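# Set console controls without triggering UNDER/OVER lights

## Task

Leave the console with the MODE knob pulled out, CHECK switched off, the PROGRAM selector on P3 and the lever on CYCLE. The UNDER or OVER light must never come on, not even briefly. It comes on whenever MODE is out, CHECK is on and the lever is at CYCLE all at the same time while PROGRAM sits anywhere other than P3. The console rests loose on the table and can slide.

## Robot and tools

Robot: two arms, left_arm on the +y side and right_arm on the -y side. Each ends in a five-finger hand: right_arm has a right hand, left_arm a mirrored left hand. Measured base positions in the scene frame: left_arm (+0.031, +0.242, +0.036) m, right_arm (+0.023, -0.250, +0.020) m. Both are turned slightly about z. A camera stand is bolted behind the arms.

Scene frame: the origin is at table-top height, midway between the nominal bases. +z is up, +x points out over the table, +y is toward left_arm. Image left and right do not match arm names.

Hand point: a point fixed to the palm, about 0.15 m beyond the wrist mounting face and 0.05 m in front of the palm. Its +z runs along the straightened fingers and +y points out of the palm. For the right hand, +x points across the palm away from the thumb; for the left hand it points toward the thumb. Straight fingers reach 0.06 to 0.07 m past the point and lie 0.06 m behind it along -y. A fixed wrist bracket on the little-finger side can strike objects.

One row = 28 numbers, each in [-1, 1], and both arms always appear. Order: left dx, dy, dz, rx, ry, rz; left little, ring, middle, index, thumb_bend, thumb_turn; left force_limit, speed; then the same 14 for the right arm. The six pose numbers are an offset, not a pose. They count from that arm's Hand target as it stood when the action (or move) began, along scene-frame axes. 1.0 equals 0.6 m for dx/dy/dz and 180 degrees for rx/ry/rz. rx, ry, rz form one rotation vector about the Hand target position. All zeros re-requests the current Hand target. Finger numbers are absolute targets: +1 open/straight, -1 closed. For thumb_turn, +1 means beside the palm and -1 means in front of it, opposite the fingers. force_limit maps linearly from about 0 N at -1 to 10 N at +1; the two thumb motors go to 15 N. speed rises from near 0 at -1 to full at +0.48 and stays full above that. A hand's numbers never mean "unchanged". To keep a hand as it is, resend its last executed eight numbers. Before any have run in the scene, send hand_measured plus hand_force_limit and hand_speed. For a soft grip, close at speed -0.94 or below.

execute_actions(actions, cameras): actions is a list of actions. Each action is a table of up to 15 rows, one per 1/30 s step, and its last row repeats to fill 15 steps. Every row of an action counts from that action's start pose. An empty actions list returns camera images. cameras lists names, ["all"] or [].

move(target, speed, blend, blocking, cameras): target is one 28-number row or a list of up to 15 rows. Every row is an offset from the same starting Hand targets, not from the previous row. The hand point travels in straight lines at speed m/s (0.002 to 4.3, default 0.25; rotation up to twice that in rad/s). speed can be one value or one per target. blend (m) rounds corners in a list; 0 stops at each target. The whole list shares a 10 s cap. blocking=false returns after about 0.5 s while the motion continues. Paths do not avoid obstacles or the other arm, and faster moves lag, stray and hit harder. Avoid paths near an arm's own base, since that can flip its shoulder posture.

wait(seconds 0 to 10) lets time pass; it returns early if a running move ends. stop() brakes a running move. zoom_image(camera, region [x0, y0, x1, y1] in pixels, at most 504 per side) enlarges part of the newest image from cam_head_left, cam_head_right, cam_high, cam_left_wrist or cam_right_wrist. show_instructions() shows reference pages. finished_scene(scene) ends the current scene; scene is that scene's number, which each result prints at the end.

Results: end_effector_position (m) and end_effector_quat_wxyz are in the scene frame. Hand target is the last commanded pose after clipping, and the next offsets start from it. Joint positions, velocities and torques are reported; torques include gravity and carry offsets and noise. hand_measured, hand_stopped_by (moving, target, force, stalled, fault) and hand_load_n follow the six-motor order. move adds a "move:" line giving the ending (done, off_target, moving, held, fault) and the limits applied (paced = pose clipped, held = steps withheld).

Behaviour: orientation is clipped to within 40 degrees of the measured orientation at each step. Arms often settle 1 to 3 cm (sometimes 5 cm) short, usually low. If that happens, send the remaining distance as a new offset. A blocked arm keeps pushing, so pull it back past its hand point to relieve it. Motors heat when holding loads, stretched out or pushing. MOTOR HOT warns at 85 °C, and at 100 °C the arm goes limp for 30 s or more.

Avoid: knocking the loose console or anything else off the table, dropping or flinging parts, fast impacts, hard pushes on fixed things, overloading fingers, and any contact or squeeze between the two hands. Flip the controls in an order that never leaves MODE out, CHECK on and the lever at CYCLE together unless PROGRAM is already on the position the task asks for. For example, set PROGRAM to that position or CHECK off first. Steady the console with one hand if needed.

Each tool is called as name(argument=value, ...), one argument or row to a line, values as JSON.

Reference images:

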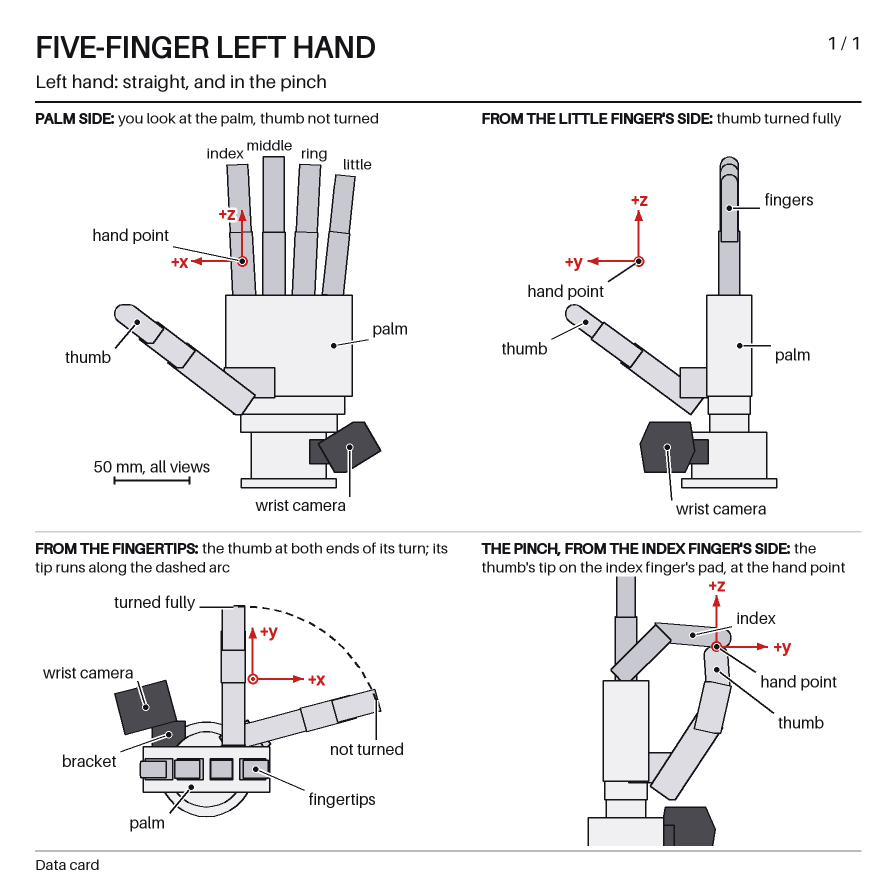

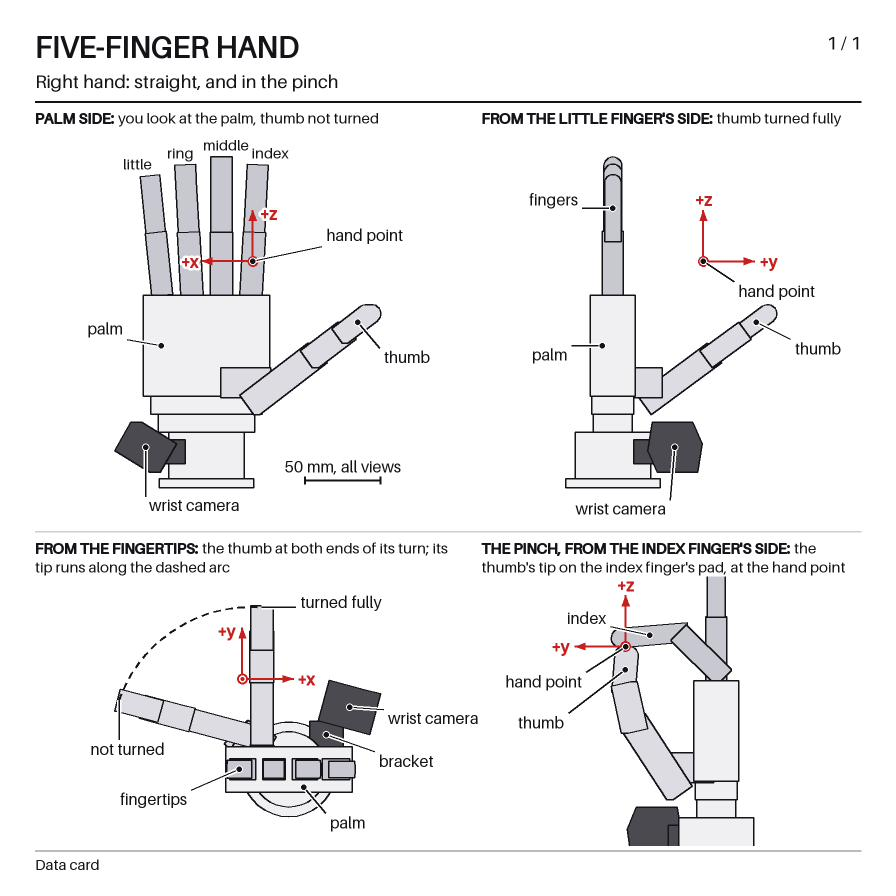

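## Session

execute_actions(
  actions=[],
)

Scene clock: 0.00 s.
left_arm: end_effector_position=(+0.2709, +0.0316, +0.1392) hand_measured=(+1.000, +1.000, +1.000, +1.000, +1.000, +1.000) hand_load_n=(+0.0, +0.0, +0.0, +0.0, +0.0, +0.0) hand_stopped_by=(target, target, target, target, target, target) hand_force_limit=0.00 hand_speed=-0.80 end_effector_quat_wxyz=(+0.321, +0.534, +0.766, +0.159) | right_arm: end_effector_position=(+0.2228, -0.5647, +0.1529) hand_measured=(+1.000, +1.000, +1.000, +1.000, +1.000, +1.000) hand_load_n=(+0.0, +0.0, +0.0, +0.0, +0.0, +0.0) hand_stopped_by=(target, target, target, target, target, target) hand_force_limit=0.00 hand_speed=-0.80 end_effector_quat_wxyz=(+0.290, +0.535, +0.676, -0.416)
Joint positions: left_arm=[-1.3 1.084 0.516 -0.631 -0.646 1.645] | right_arm=[-0.801 0.801 0.297 -0.213 0.741 1.81]
Joint velocities: within noise
Joint torques (N m): no reading
Heat: left arm: hottest wrist yaw 36 °C; right arm: hottest wrist yaw 34 °C.
Hand target: left_arm +0.2737, +0.0227, +0.1482; +0.331, +0.529, +0.767, +0.152 | right_arm +0.2287, -0.5701, +0.1673; +0.302, +0.536, +0.669, -0.417

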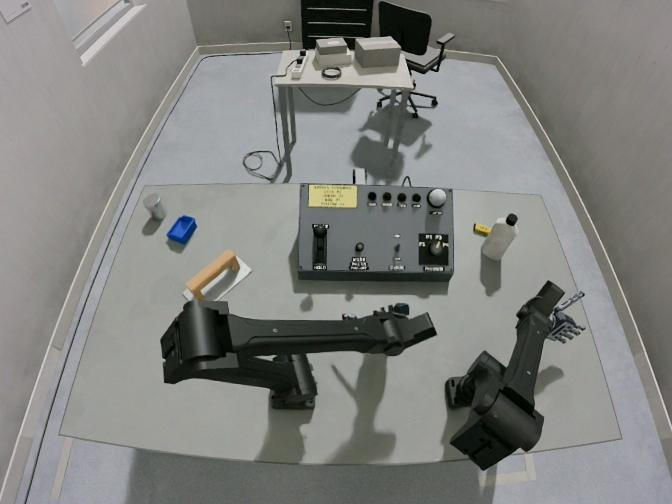

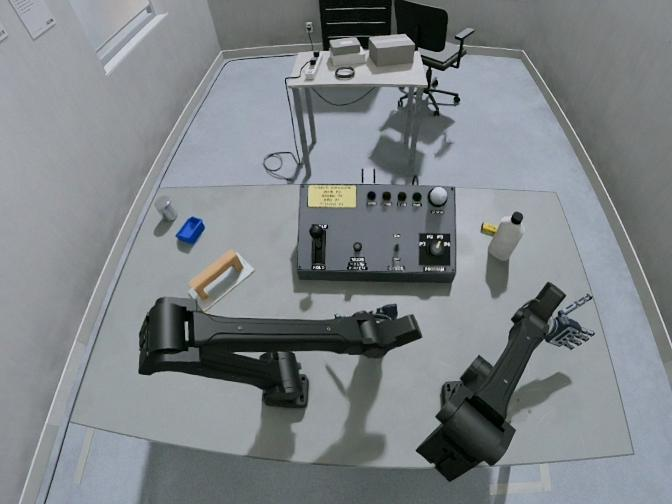

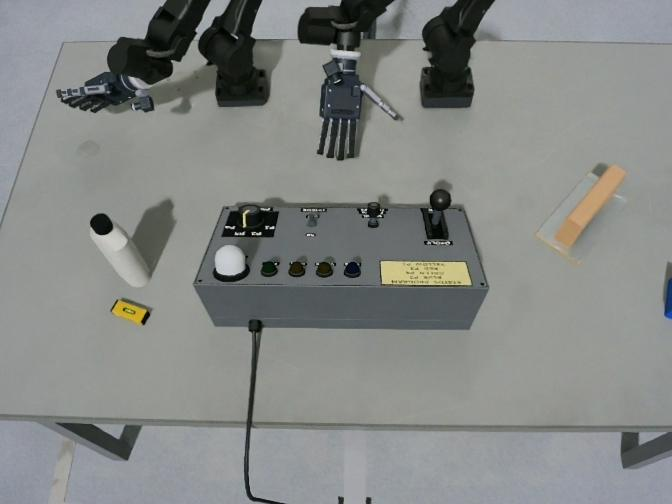

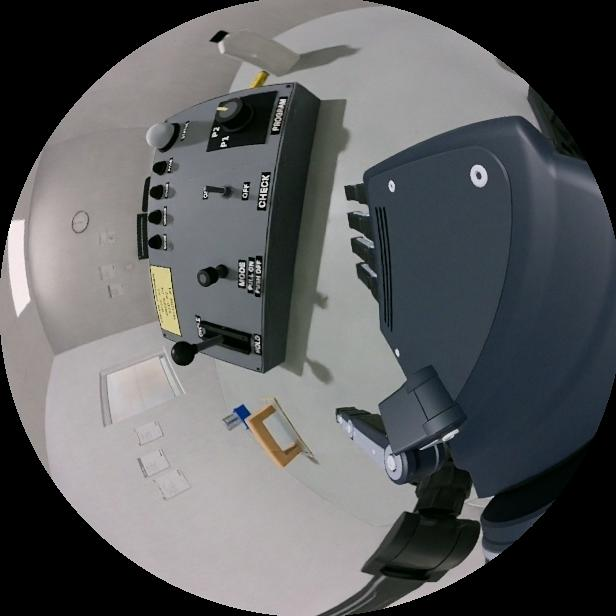

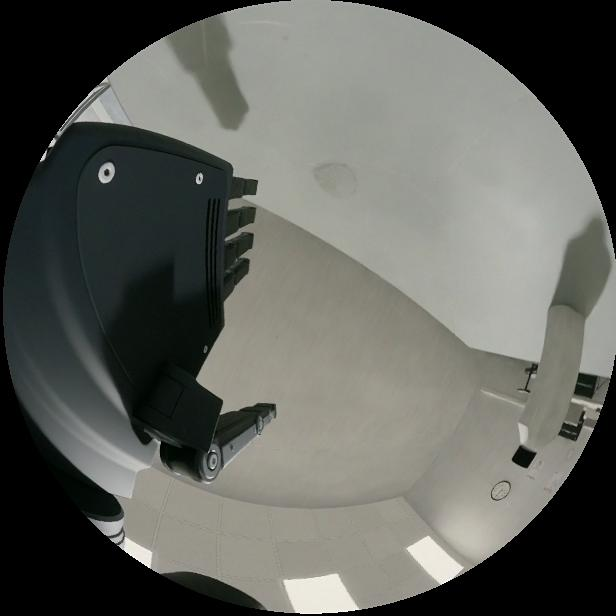

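zoom_image(
  camera="cam_high",
  region=[180, 180, 500, 340],
)

zoom_image(
  camera="cam_head_left",
  region=[290, 170, 470, 305],
)

zoom_image(
  camera="cam_head_right",
  region=[290, 170, 470, 305],
)

zoom_image(
  camera="cam_left_wrist",
  region=[130, 70, 350, 390],
)

Scaled by 1.575.

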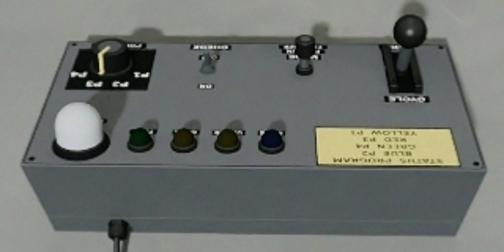

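Scaled by 2.800.

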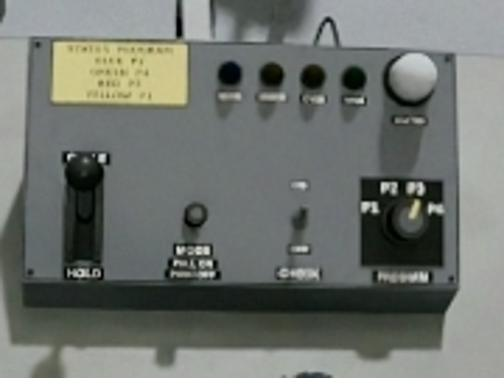

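Scaled by 2.800.

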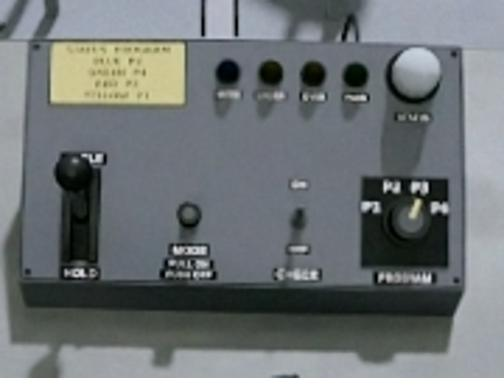

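Scaled by 1.575 from the camera's 616x616 image, which has a finer 880x880 frame.

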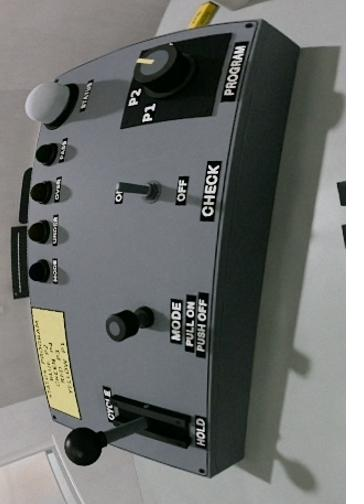

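zoom_image(
  camera="cam_left_wrist",
  region=[140, 290, 290, 390],
)

zoom_image(
  camera="cam_left_wrist",
  region=[180, 80, 330, 220],
)

zoom_image(
  camera="cam_left_wrist",
  region=[170, 220, 290, 320],
)

zoom_image(
  camera="cam_high",
  region=[350, 180, 480, 270],
)

zoom_image(
  camera="cam_high",
  region=[210, 190, 350, 290],
)

zoom_image(
  camera="cam_head_left",
  region=[300, 215, 380, 280],
)

zoom_image(
  camera="cam_head_left",
  region=[380, 215, 460, 280],
)

Scaled by 3.360 from the camera's 616x616 image, which has a finer 880x880 frame.

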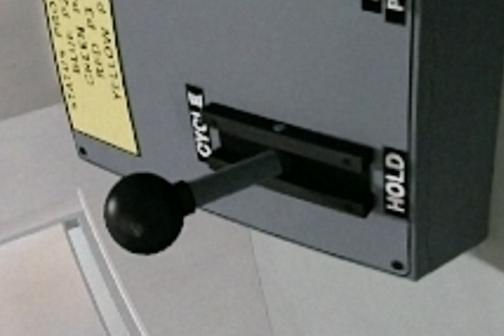

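Scaled by 3.360 from the camera's 616x616 image, which has a finer 880x880 frame.

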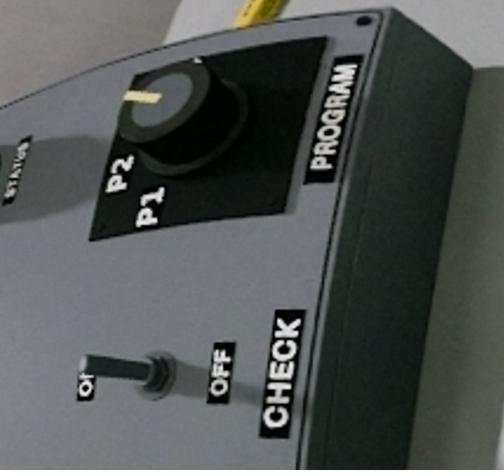

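Scaled by 4.200 from the camera's 616x616 image, which has a finer 880x880 frame.

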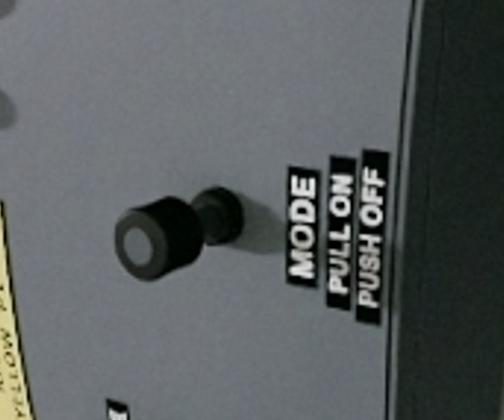

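Scaled by 3.877.

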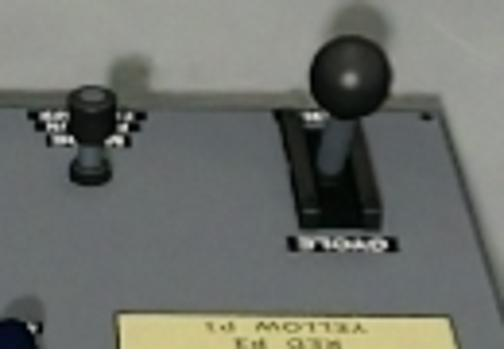

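Scaled by 3.600.

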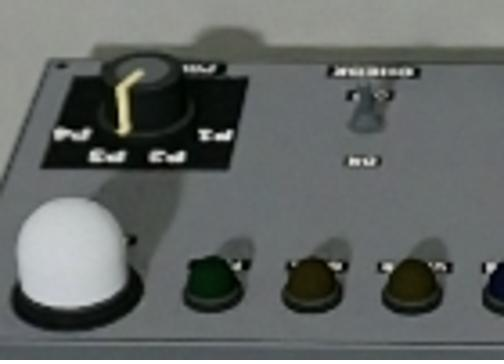

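Scaled by 6.300.

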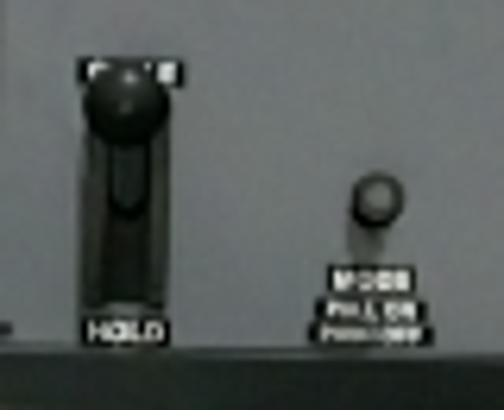

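Scaled by 6.300.

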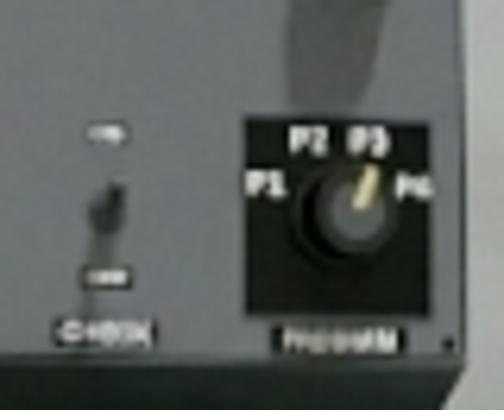

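move(
  target=[
    [0.0272,0.2622,0.1697,-0.2905,0.0337,0.3905,1,1,1,1,1,1,0,-0.8,0.0355,0.3168,0.2212,-0.0467,0.2116,0.3776,-1,-1,-1,1,1,1,0,0],
    [0.0772,0.5288,0.1197,-0.5916,0.0465,0.6359,1,1,1,1,1,1,0,-0.8,0.1688,0.7502,0.2545,-0.0934,0.4232,0.7551,-1,-1,-1,1,1,1,0,0],
  ],
  speed=0.35,
  blend=0.04,
  cameras=["all"],
)

Scene clock: 218.67 s.
left_arm: end_effector_position=(+0.3161, +0.3333, +0.2166) hand_measured=(+1.000, +1.000, +1.000, +1.000, +1.000, +1.000) hand_load_n=(+0.0, +0.0, +0.0, +0.0, +0.0, +0.0) hand_stopped_by=(target, target, target, target, target, target) hand_force_limit=0.00 hand_speed=-0.80 end_effector_quat_wxyz=(-0.263, +0.648, -0.663, +0.269) | right_arm: end_effector_position=(+0.3240, -0.1261, +0.3011) hand_measured=(-1.000, -1.000, -1.000, +1.000, +1.000, +1.000) hand_load_n=(+0.0, +0.0, +0.0, +0.0, +0.0, +0.0) hand_stopped_by=(target, target, target, target, target, target) hand_force_limit=0.00 hand_speed=0.00 end_effector_quat_wxyz=(-0.140, +0.685, -0.699, +0.149)
Joint positions: left_arm=[0.542 0.786 0.716 -0.823 0.401 0.452] | right_arm=[0.281 1.04 1.199 -1.344 0.146 0.324]
Joint torques (N m): left_arm=[1.67 -0.97 9.89 1.94 0.39 -0.02] | right_arm=[1.55 -3.72 13.59 0.57 -0.03 -0.16]
Heat: left arm: hottest elbow 43 °C; right arm: hottest elbow 42 °C.
Hand target: left_arm +0.3200, +0.3401, +0.2199; -0.271, +0.654, -0.653, +0.271 | right_arm +0.3300, -0.1199, +0.3200; -0.153, +0.690, -0.691, +0.153
Off the commanded pose: left_arm 0.008 m, 2 deg | right_arm 0.021 m, 2 deg.
move: off_target (right_arm)

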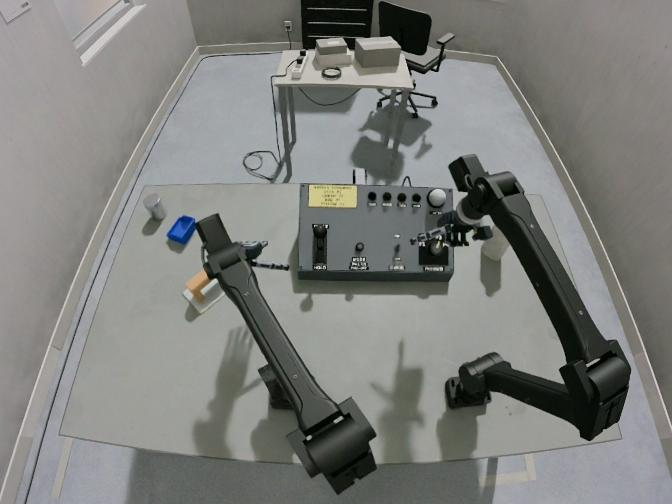

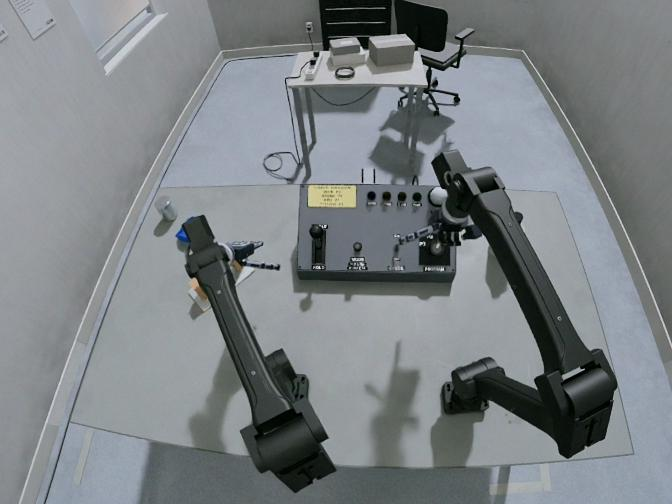

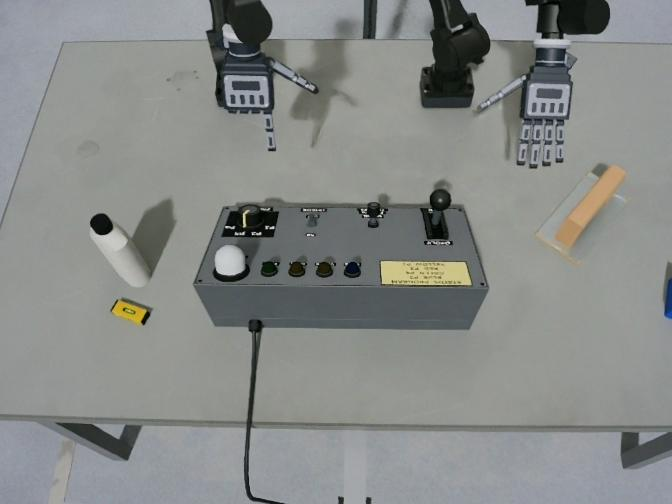

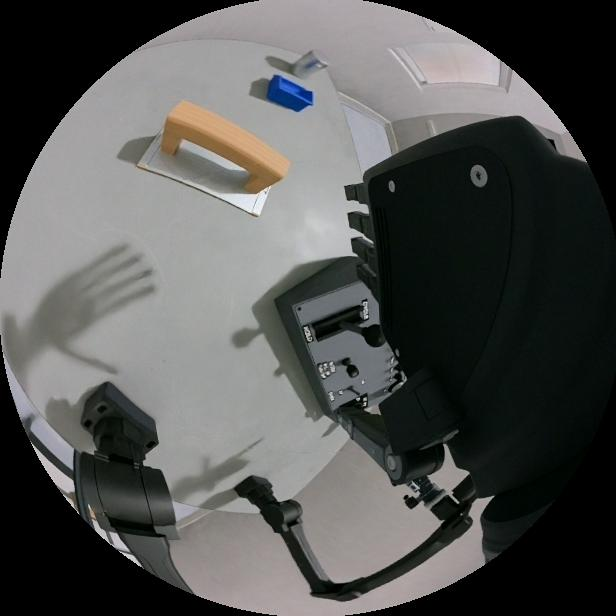

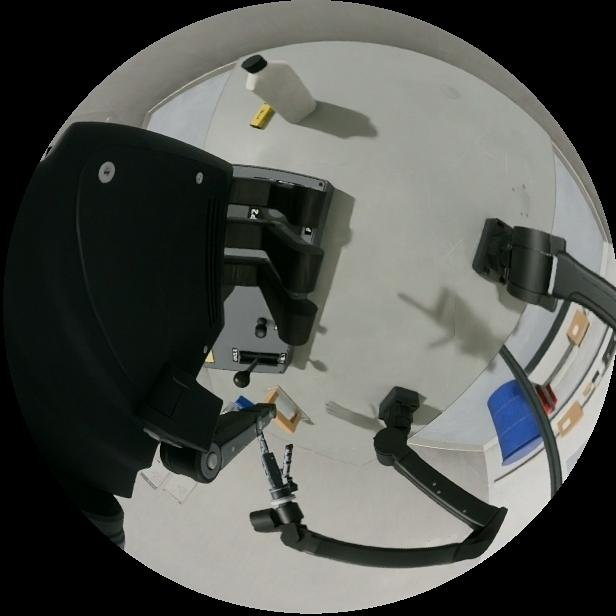

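zoom_image(
  camera="cam_left_wrist",
  region=[260, 250, 420, 420],
)

zoom_image(
  camera="cam_right_wrist",
  region=[200, 280, 320, 400],
)

zoom_image(
  camera="cam_head_right",
  region=[380, 200, 480, 290],
)

Scaled by 2.965 from the camera's 616x616 image, which has a finer 880x880 frame.

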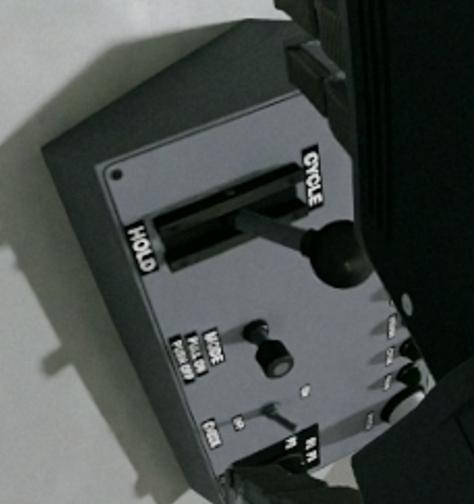

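Scaled by 4.200 from the camera's 616x616 image, which has a finer 880x880 frame.

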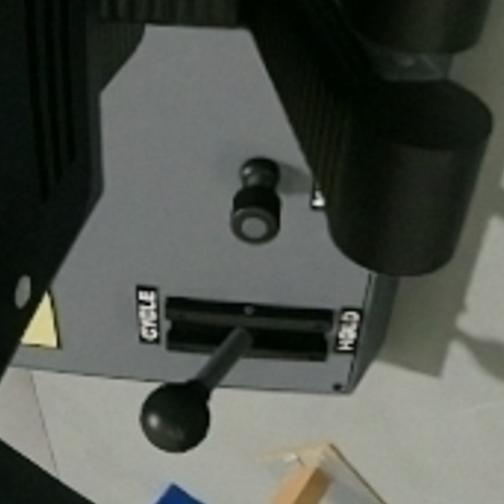

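Scaled by 5.040.

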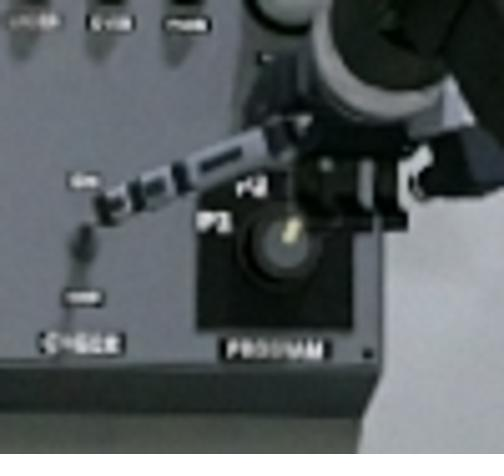

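move(
  target=[0,0,0,0,0,0,1,1,1,1,1,1,0,-0.8,0.1333,0.105,-0.1,0,0,0,-1,-1,-1,1,1,1,0,0],
  speed=0.25,
  cameras=["all"],
)

Scene clock: 261.33 s.
left_arm: end_effector_position=(+0.3161, +0.3332, +0.2166) hand_measured=(+1.000, +1.000, +1.000, +1.000, +1.000, +1.000) hand_load_n=(+0.0, +0.0, +0.0, +0.0, +0.0, +0.0) hand_stopped_by=(target, target, target, target, target, target) hand_force_limit=0.00 hand_speed=-0.80 end_effector_quat_wxyz=(-0.263, +0.648, -0.662, +0.269) | right_arm: end_effector_position=(+0.3929, -0.0694, +0.2402) hand_measured=(-1.000, -1.000, -1.000, +1.000, +1.000, +1.000) hand_load_n=(+0.0, +0.0, +0.0, +0.0, +0.0, +0.0) hand_stopped_by=(target, target, target, target, target, target) hand_force_limit=0.00 hand_speed=0.00 end_effector_quat_wxyz=(-0.125, +0.696, -0.693, +0.142)
Joint positions: left_arm=[0.542 0.786 0.716 -0.823 0.401 0.452] | right_arm=[0.363 1.284 1.232 -1.177 0.171 0.38]
Joint torques (N m): left_arm=[0.97 -0.85 10.09 1.99 0.38 -0.06] | right_arm=[1.26 -7.24 13.42 1.76 0.24 0.09]
Heat: left arm: hottest elbow 43 °C; right arm: hottest elbow 51 °C.
Hand target: left_arm +0.3200, +0.3401, +0.2199; -0.271, +0.654, -0.653, +0.271 | right_arm +0.4100, -0.0570, +0.2600; -0.153, +0.690, -0.691, +0.153
Off the commanded pose: left_arm 0.009 m, 2 deg | right_arm 0.029 m, 3 deg.
move: off_target (right_arm)

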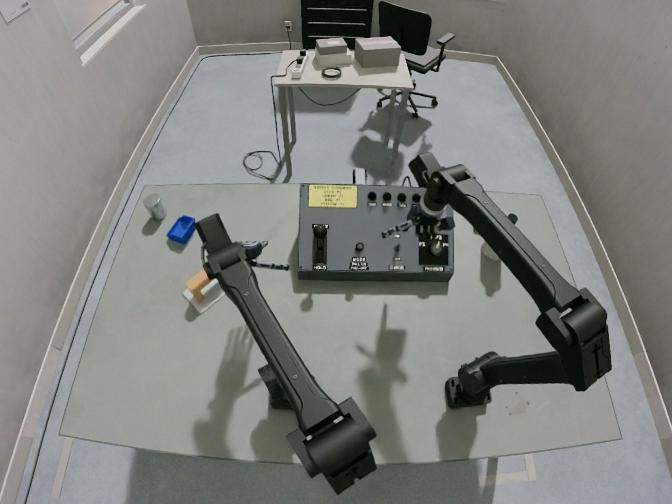

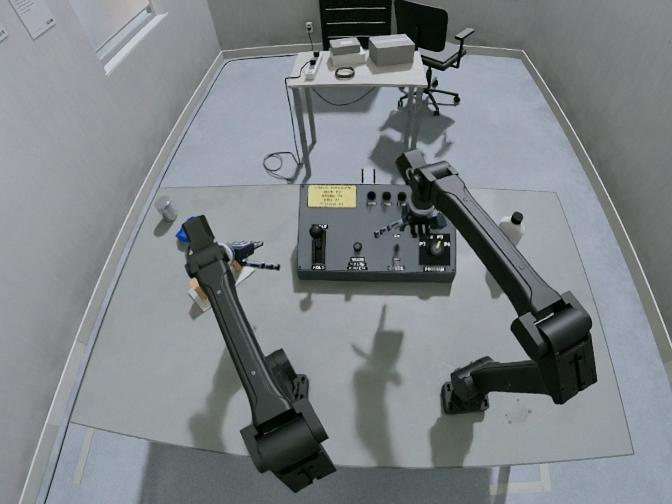

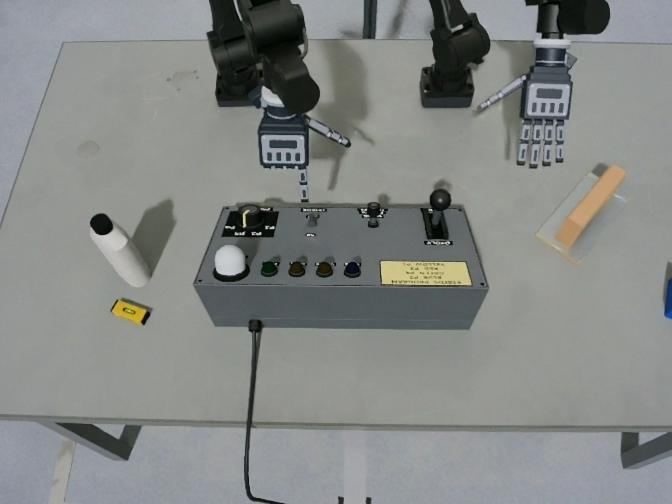

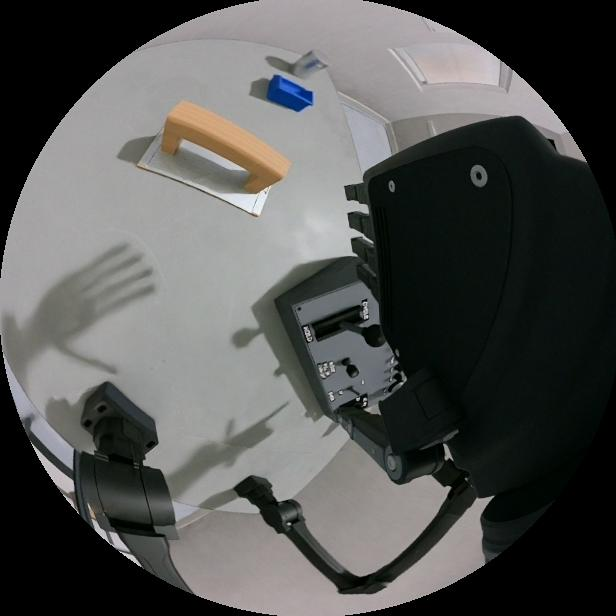

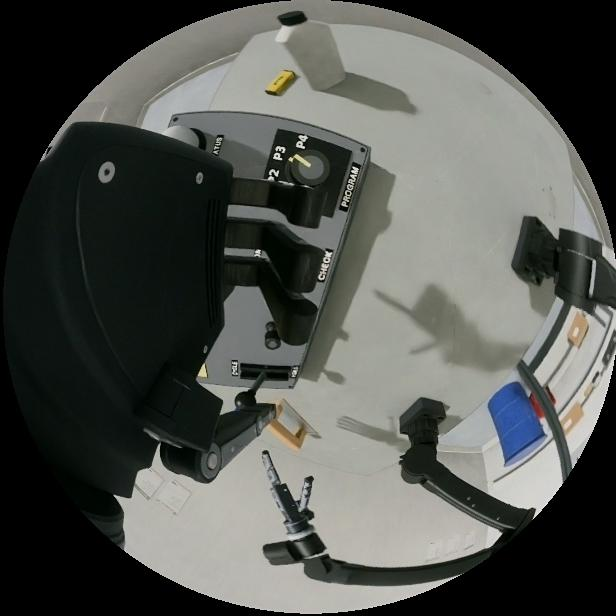

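zoom_image(
  camera="cam_head_right",
  region=[350, 200, 470, 290],
)

zoom_image(
  camera="cam_high",
  region=[250, 140, 390, 245],
)

zoom_image(
  camera="cam_left_wrist",
  region=[320, 340, 420, 420],
)

Scaled by 4.200.

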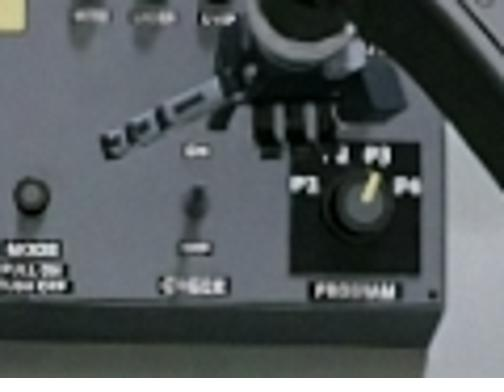

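Scaled by 3.600.

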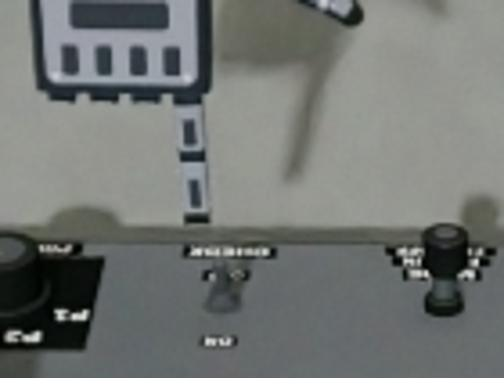

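Scaled by 5.040 from the camera's 616x616 image, which has a finer 880x880 frame.

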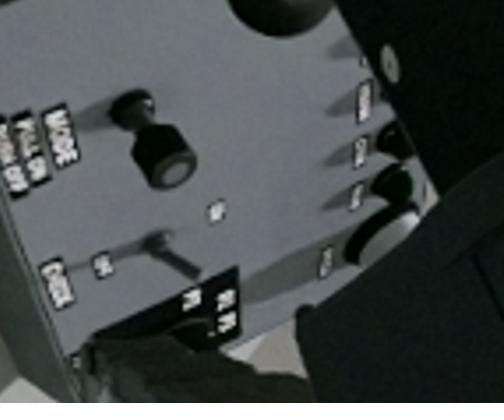

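move(
  target=[0.1,-0.0168,0.1335,-0.4246,-0.109,0.2701,1,1,1,1,1,1,0,-0.8,0.0667,0.01,0,0,0,0,-1,-1,-1,1,1,1,0,0],
  speed=0.3,
  cameras=["cam_high","cam_left_wrist"],
)

Scene clock: 320.80 s.
left_arm: end_effector_position=(+0.3781, +0.3356, +0.2953) hand_measured=(+1.000, +1.000, +1.000, +1.000, +1.000, +1.000) hand_load_n=(+0.0, +0.0, +0.5, +0.0, +0.0, +0.0) hand_stopped_by=(target, target, target, target, target, target) hand_force_limit=0.00 hand_speed=-0.80 end_effector_quat_wxyz=(+0.000, +0.824, +0.007, +0.567) | right_arm: end_effector_position=(+0.4281, -0.0545, +0.2439) hand_measured=(-1.000, -1.000, -1.000, +1.000, +1.000, +1.000) hand_load_n=(+0.0, +0.0, +0.0, +0.0, +0.0, +0.0) hand_stopped_by=(target, target, target, target, target, target) hand_force_limit=0.00 hand_speed=0.00 end_effector_quat_wxyz=(-0.131, +0.696, -0.691, +0.144)
Joint positions: left_arm=[0.75 0.718 0.465 -0.238 0.711 -1.243] | right_arm=[0.362 1.375 1.326 -1.167 0.169 0.376]
Joint torques (N m): left_arm=[-1.85 -1.2 9.13 2.4 0.31 -0.06] | right_arm=[-0.62 -7.82 13.53 1.72 0 -0.16]
Heat: left arm: hottest elbow 43 °C; right arm: hottest elbow 54 °C.
Hand target: left_arm +0.3800, +0.3299, +0.3002; +0.001, +0.819, +0.000, +0.574 | right_arm +0.4500, -0.0510, +0.2600; -0.153, +0.690, -0.690, +0.153
Off the commanded pose: left_arm 0.008 m, 1 deg | right_arm 0.027 m, 3 deg.
move: off_target (right_arm)
Images, in order (width x height): cam_high 672x504, cam_left_wrist 616x616.

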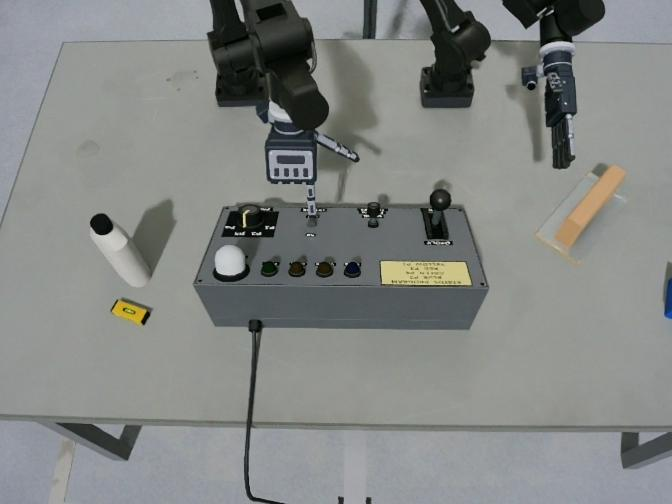

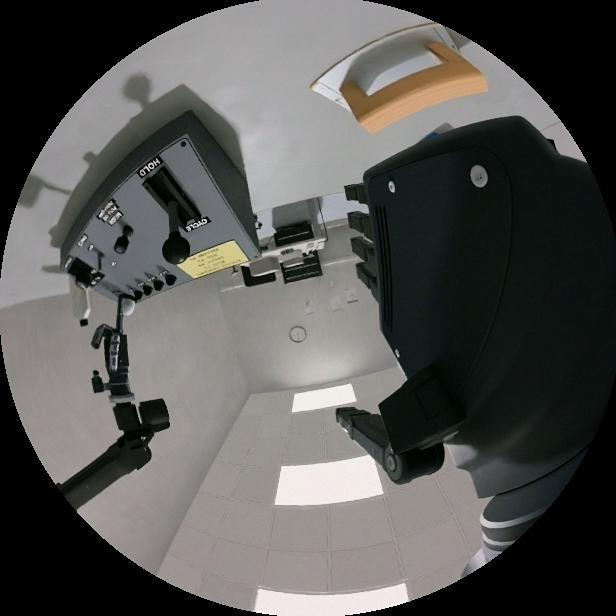

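zoom_image(
  camera="cam_left_wrist",
  region=[60, 200, 180, 420],
)

zoom_image(
  camera="cam_high",
  region=[270, 180, 350, 240],
)

Scaled by 2.291 from the camera's 616x616 image, which has a finer 880x880 frame.

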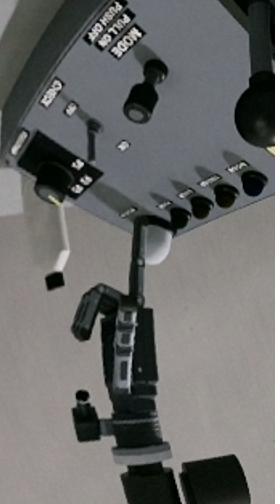

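Scaled by 6.300.

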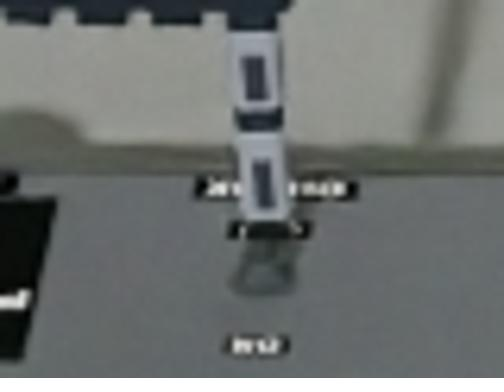

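move(
  target=[0,0,0,0,0,0,1,1,1,1,1,1,0,-0.8,0,-0.007,-0.075,0,0,0,-1,-1,-1,1,1,1,0,0],
  speed=0.15,
  cameras=["cam_high","cam_left_wrist"],
)

zoom_image(
  camera="cam_left_wrist",
  region=[70, 220, 150, 340],
)

zoom_image(
  camera="cam_high",
  region=[270, 180, 350, 240],
)

Scene clock: 376.93 s.
left_arm: end_effector_position=(+0.3782, +0.3357, +0.2953) hand_measured=(+1.000, +1.000, +1.000, +1.000, +1.000, +1.000) hand_load_n=(+0.0, +0.0, +0.0, +0.0, +0.0, +0.0) hand_stopped_by=(target, target, target, target, target, target) hand_force_limit=0.00 hand_speed=-0.80 end_effector_quat_wxyz=(+0.000, +0.824, +0.007, +0.567) | right_arm: end_effector_position=(+0.4415, -0.0527, +0.2168) hand_measured=(-1.000, -1.000, -1.000, +1.000, +1.000, +1.000) hand_load_n=(+0.0, +0.0, +0.0, +0.0, +0.0, +0.0) hand_stopped_by=(target, target, target, target, target, target) hand_force_limit=0.00 hand_speed=0.00 end_effector_quat_wxyz=(-0.149, +0.692, -0.690, +0.151)
Joint positions: left_arm=[0.75 0.718 0.465 -0.238 0.71 -1.244] | right_arm=[0.353 1.388 1.261 -1.048 0.165 0.368]
Joint torques (N m): left_arm=[-1.26 -1.73 9.2 2.02 0.28 -0.06] | right_arm=[-0.15 -8.41 9.81 1.87 0.01 -0.16]
Heat: left arm: hottest elbow 43 °C; right arm: hottest elbow 54 °C.
Hand target: left_arm +0.3800, +0.3299, +0.3002; +0.001, +0.819, +0.000, +0.574 | right_arm +0.4499, -0.0552, +0.2149; -0.153, +0.690, -0.691, +0.153
Off the commanded pose: left_arm 0.008 m, 1 deg | right_arm 0.009 m, 1 deg.
move: done
Images, in order (width x height): cam_high 672x504, cam_left_wrist 616x616.

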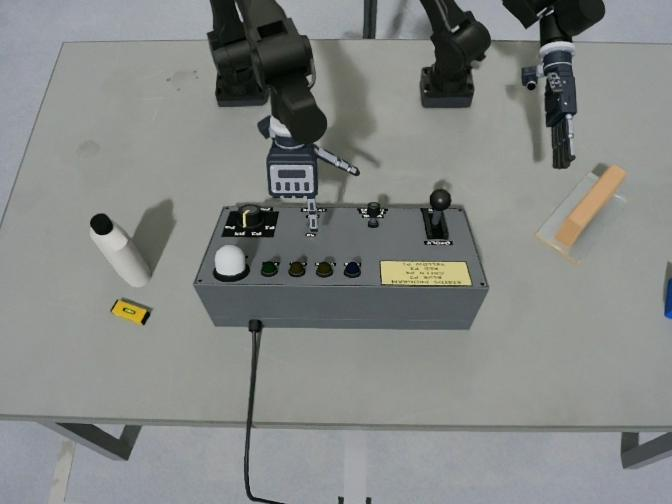

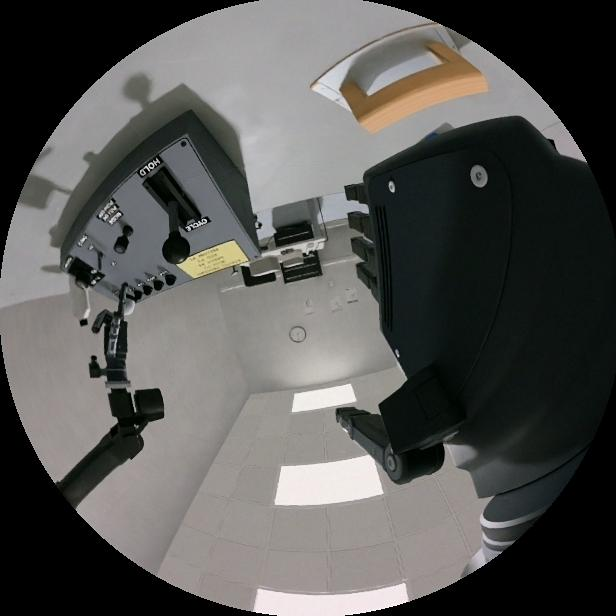

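Scaled by 4.200 from the camera's 616x616 image, which has a finer 880x880 frame.

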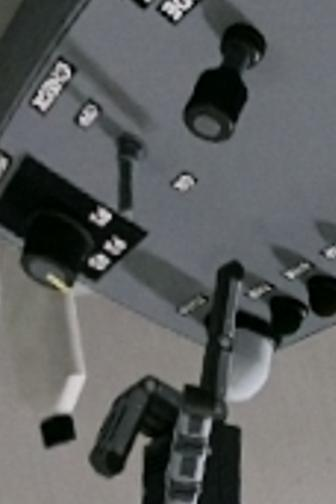

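Scaled by 6.300.

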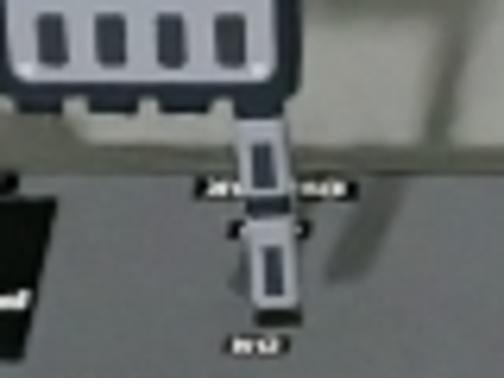

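move(
  target=[0,0,0,0,0,0,1,1,1,1,1,1,0,-0.8,-0.0583,-0.0033,-0.0717,0,0,0,-1,-1,-1,1,1,1,0,0],
  speed=0.12,
  cameras=["cam_high","cam_left_wrist"],
)

zoom_image(
  camera="cam_left_wrist",
  region=[70, 220, 150, 340],
)

zoom_image(
  camera="cam_high",
  region=[270, 180, 350, 240],
)

Scene clock: 398.77 s.
left_arm: end_effector_position=(+0.3782, +0.3357, +0.2953) hand_measured=(+1.000, +1.000, +1.000, +1.000, +1.000, +1.000) hand_load_n=(+0.0, +0.0, +0.0, +0.0, +0.0, +0.0) hand_stopped_by=(target, target, target, target, target, target) hand_force_limit=0.00 hand_speed=-0.80 end_effector_quat_wxyz=(+0.000, +0.824, +0.007, +0.567) | right_arm: end_effector_position=(+0.4126, -0.0636, +0.1655) hand_measured=(-1.000, -1.000, -1.000, +1.000, +1.000, +1.000) hand_load_n=(+0.0, +0.5, +0.0, +0.0, +0.0, +0.0) hand_stopped_by=(target, target, target, target, target, target) hand_force_limit=0.00 hand_speed=0.00 end_effector_quat_wxyz=(-0.138, +0.693, -0.692, +0.147)
Joint positions: left_arm=[0.75 0.718 0.465 -0.238 0.71 -1.244] | right_arm=[0.357 1.348 1.089 -0.94 0.169 0.375]
Joint torques (N m): left_arm=[-0.91 -1.08 9.33 2.25 0.32 -0.03] | right_arm=[1.61 -9 9.14 1.77 0.25 0.07]
Heat: left arm: hottest elbow 43 °C; right arm: hottest elbow 50 °C.
Hand target: left_arm +0.3800, +0.3299, +0.3002; +0.001, +0.819, +0.000, +0.574 | right_arm +0.4150, -0.0571, +0.1720; -0.153, +0.690, -0.691, +0.153
Off the commanded pose: left_arm 0.008 m, 1 deg | right_arm 0.009 m, 2 deg.
move: done
Images, in order (width x height): cam_high 672x504, cam_left_wrist 616x616.

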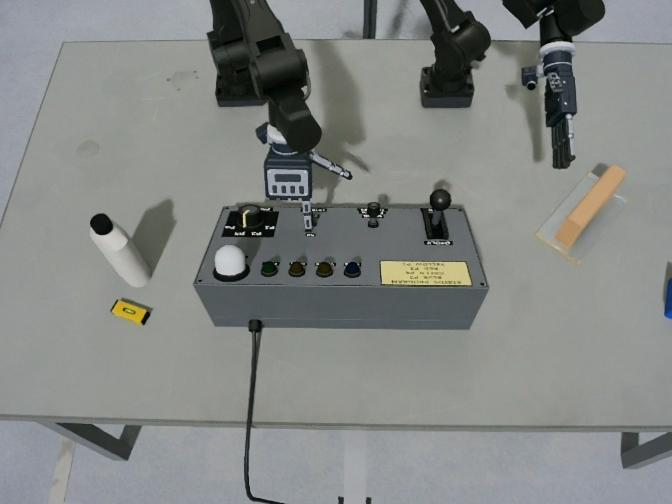

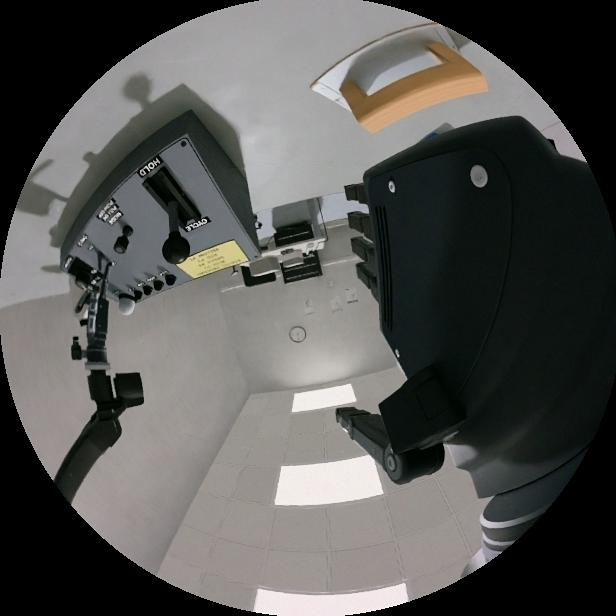

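Scaled by 4.200 from the camera's 616x616 image, which has a finer 880x880 frame.

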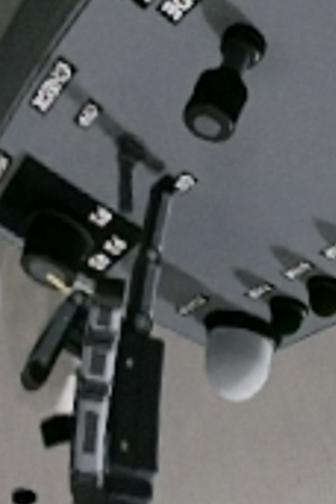

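Scaled by 6.300.

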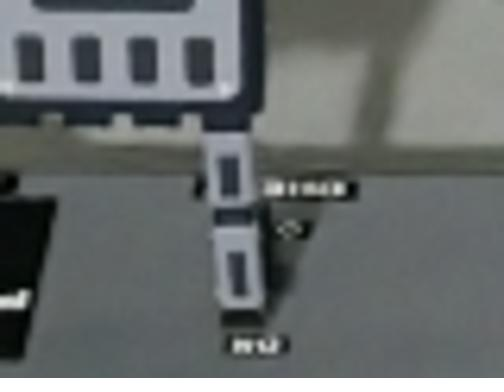

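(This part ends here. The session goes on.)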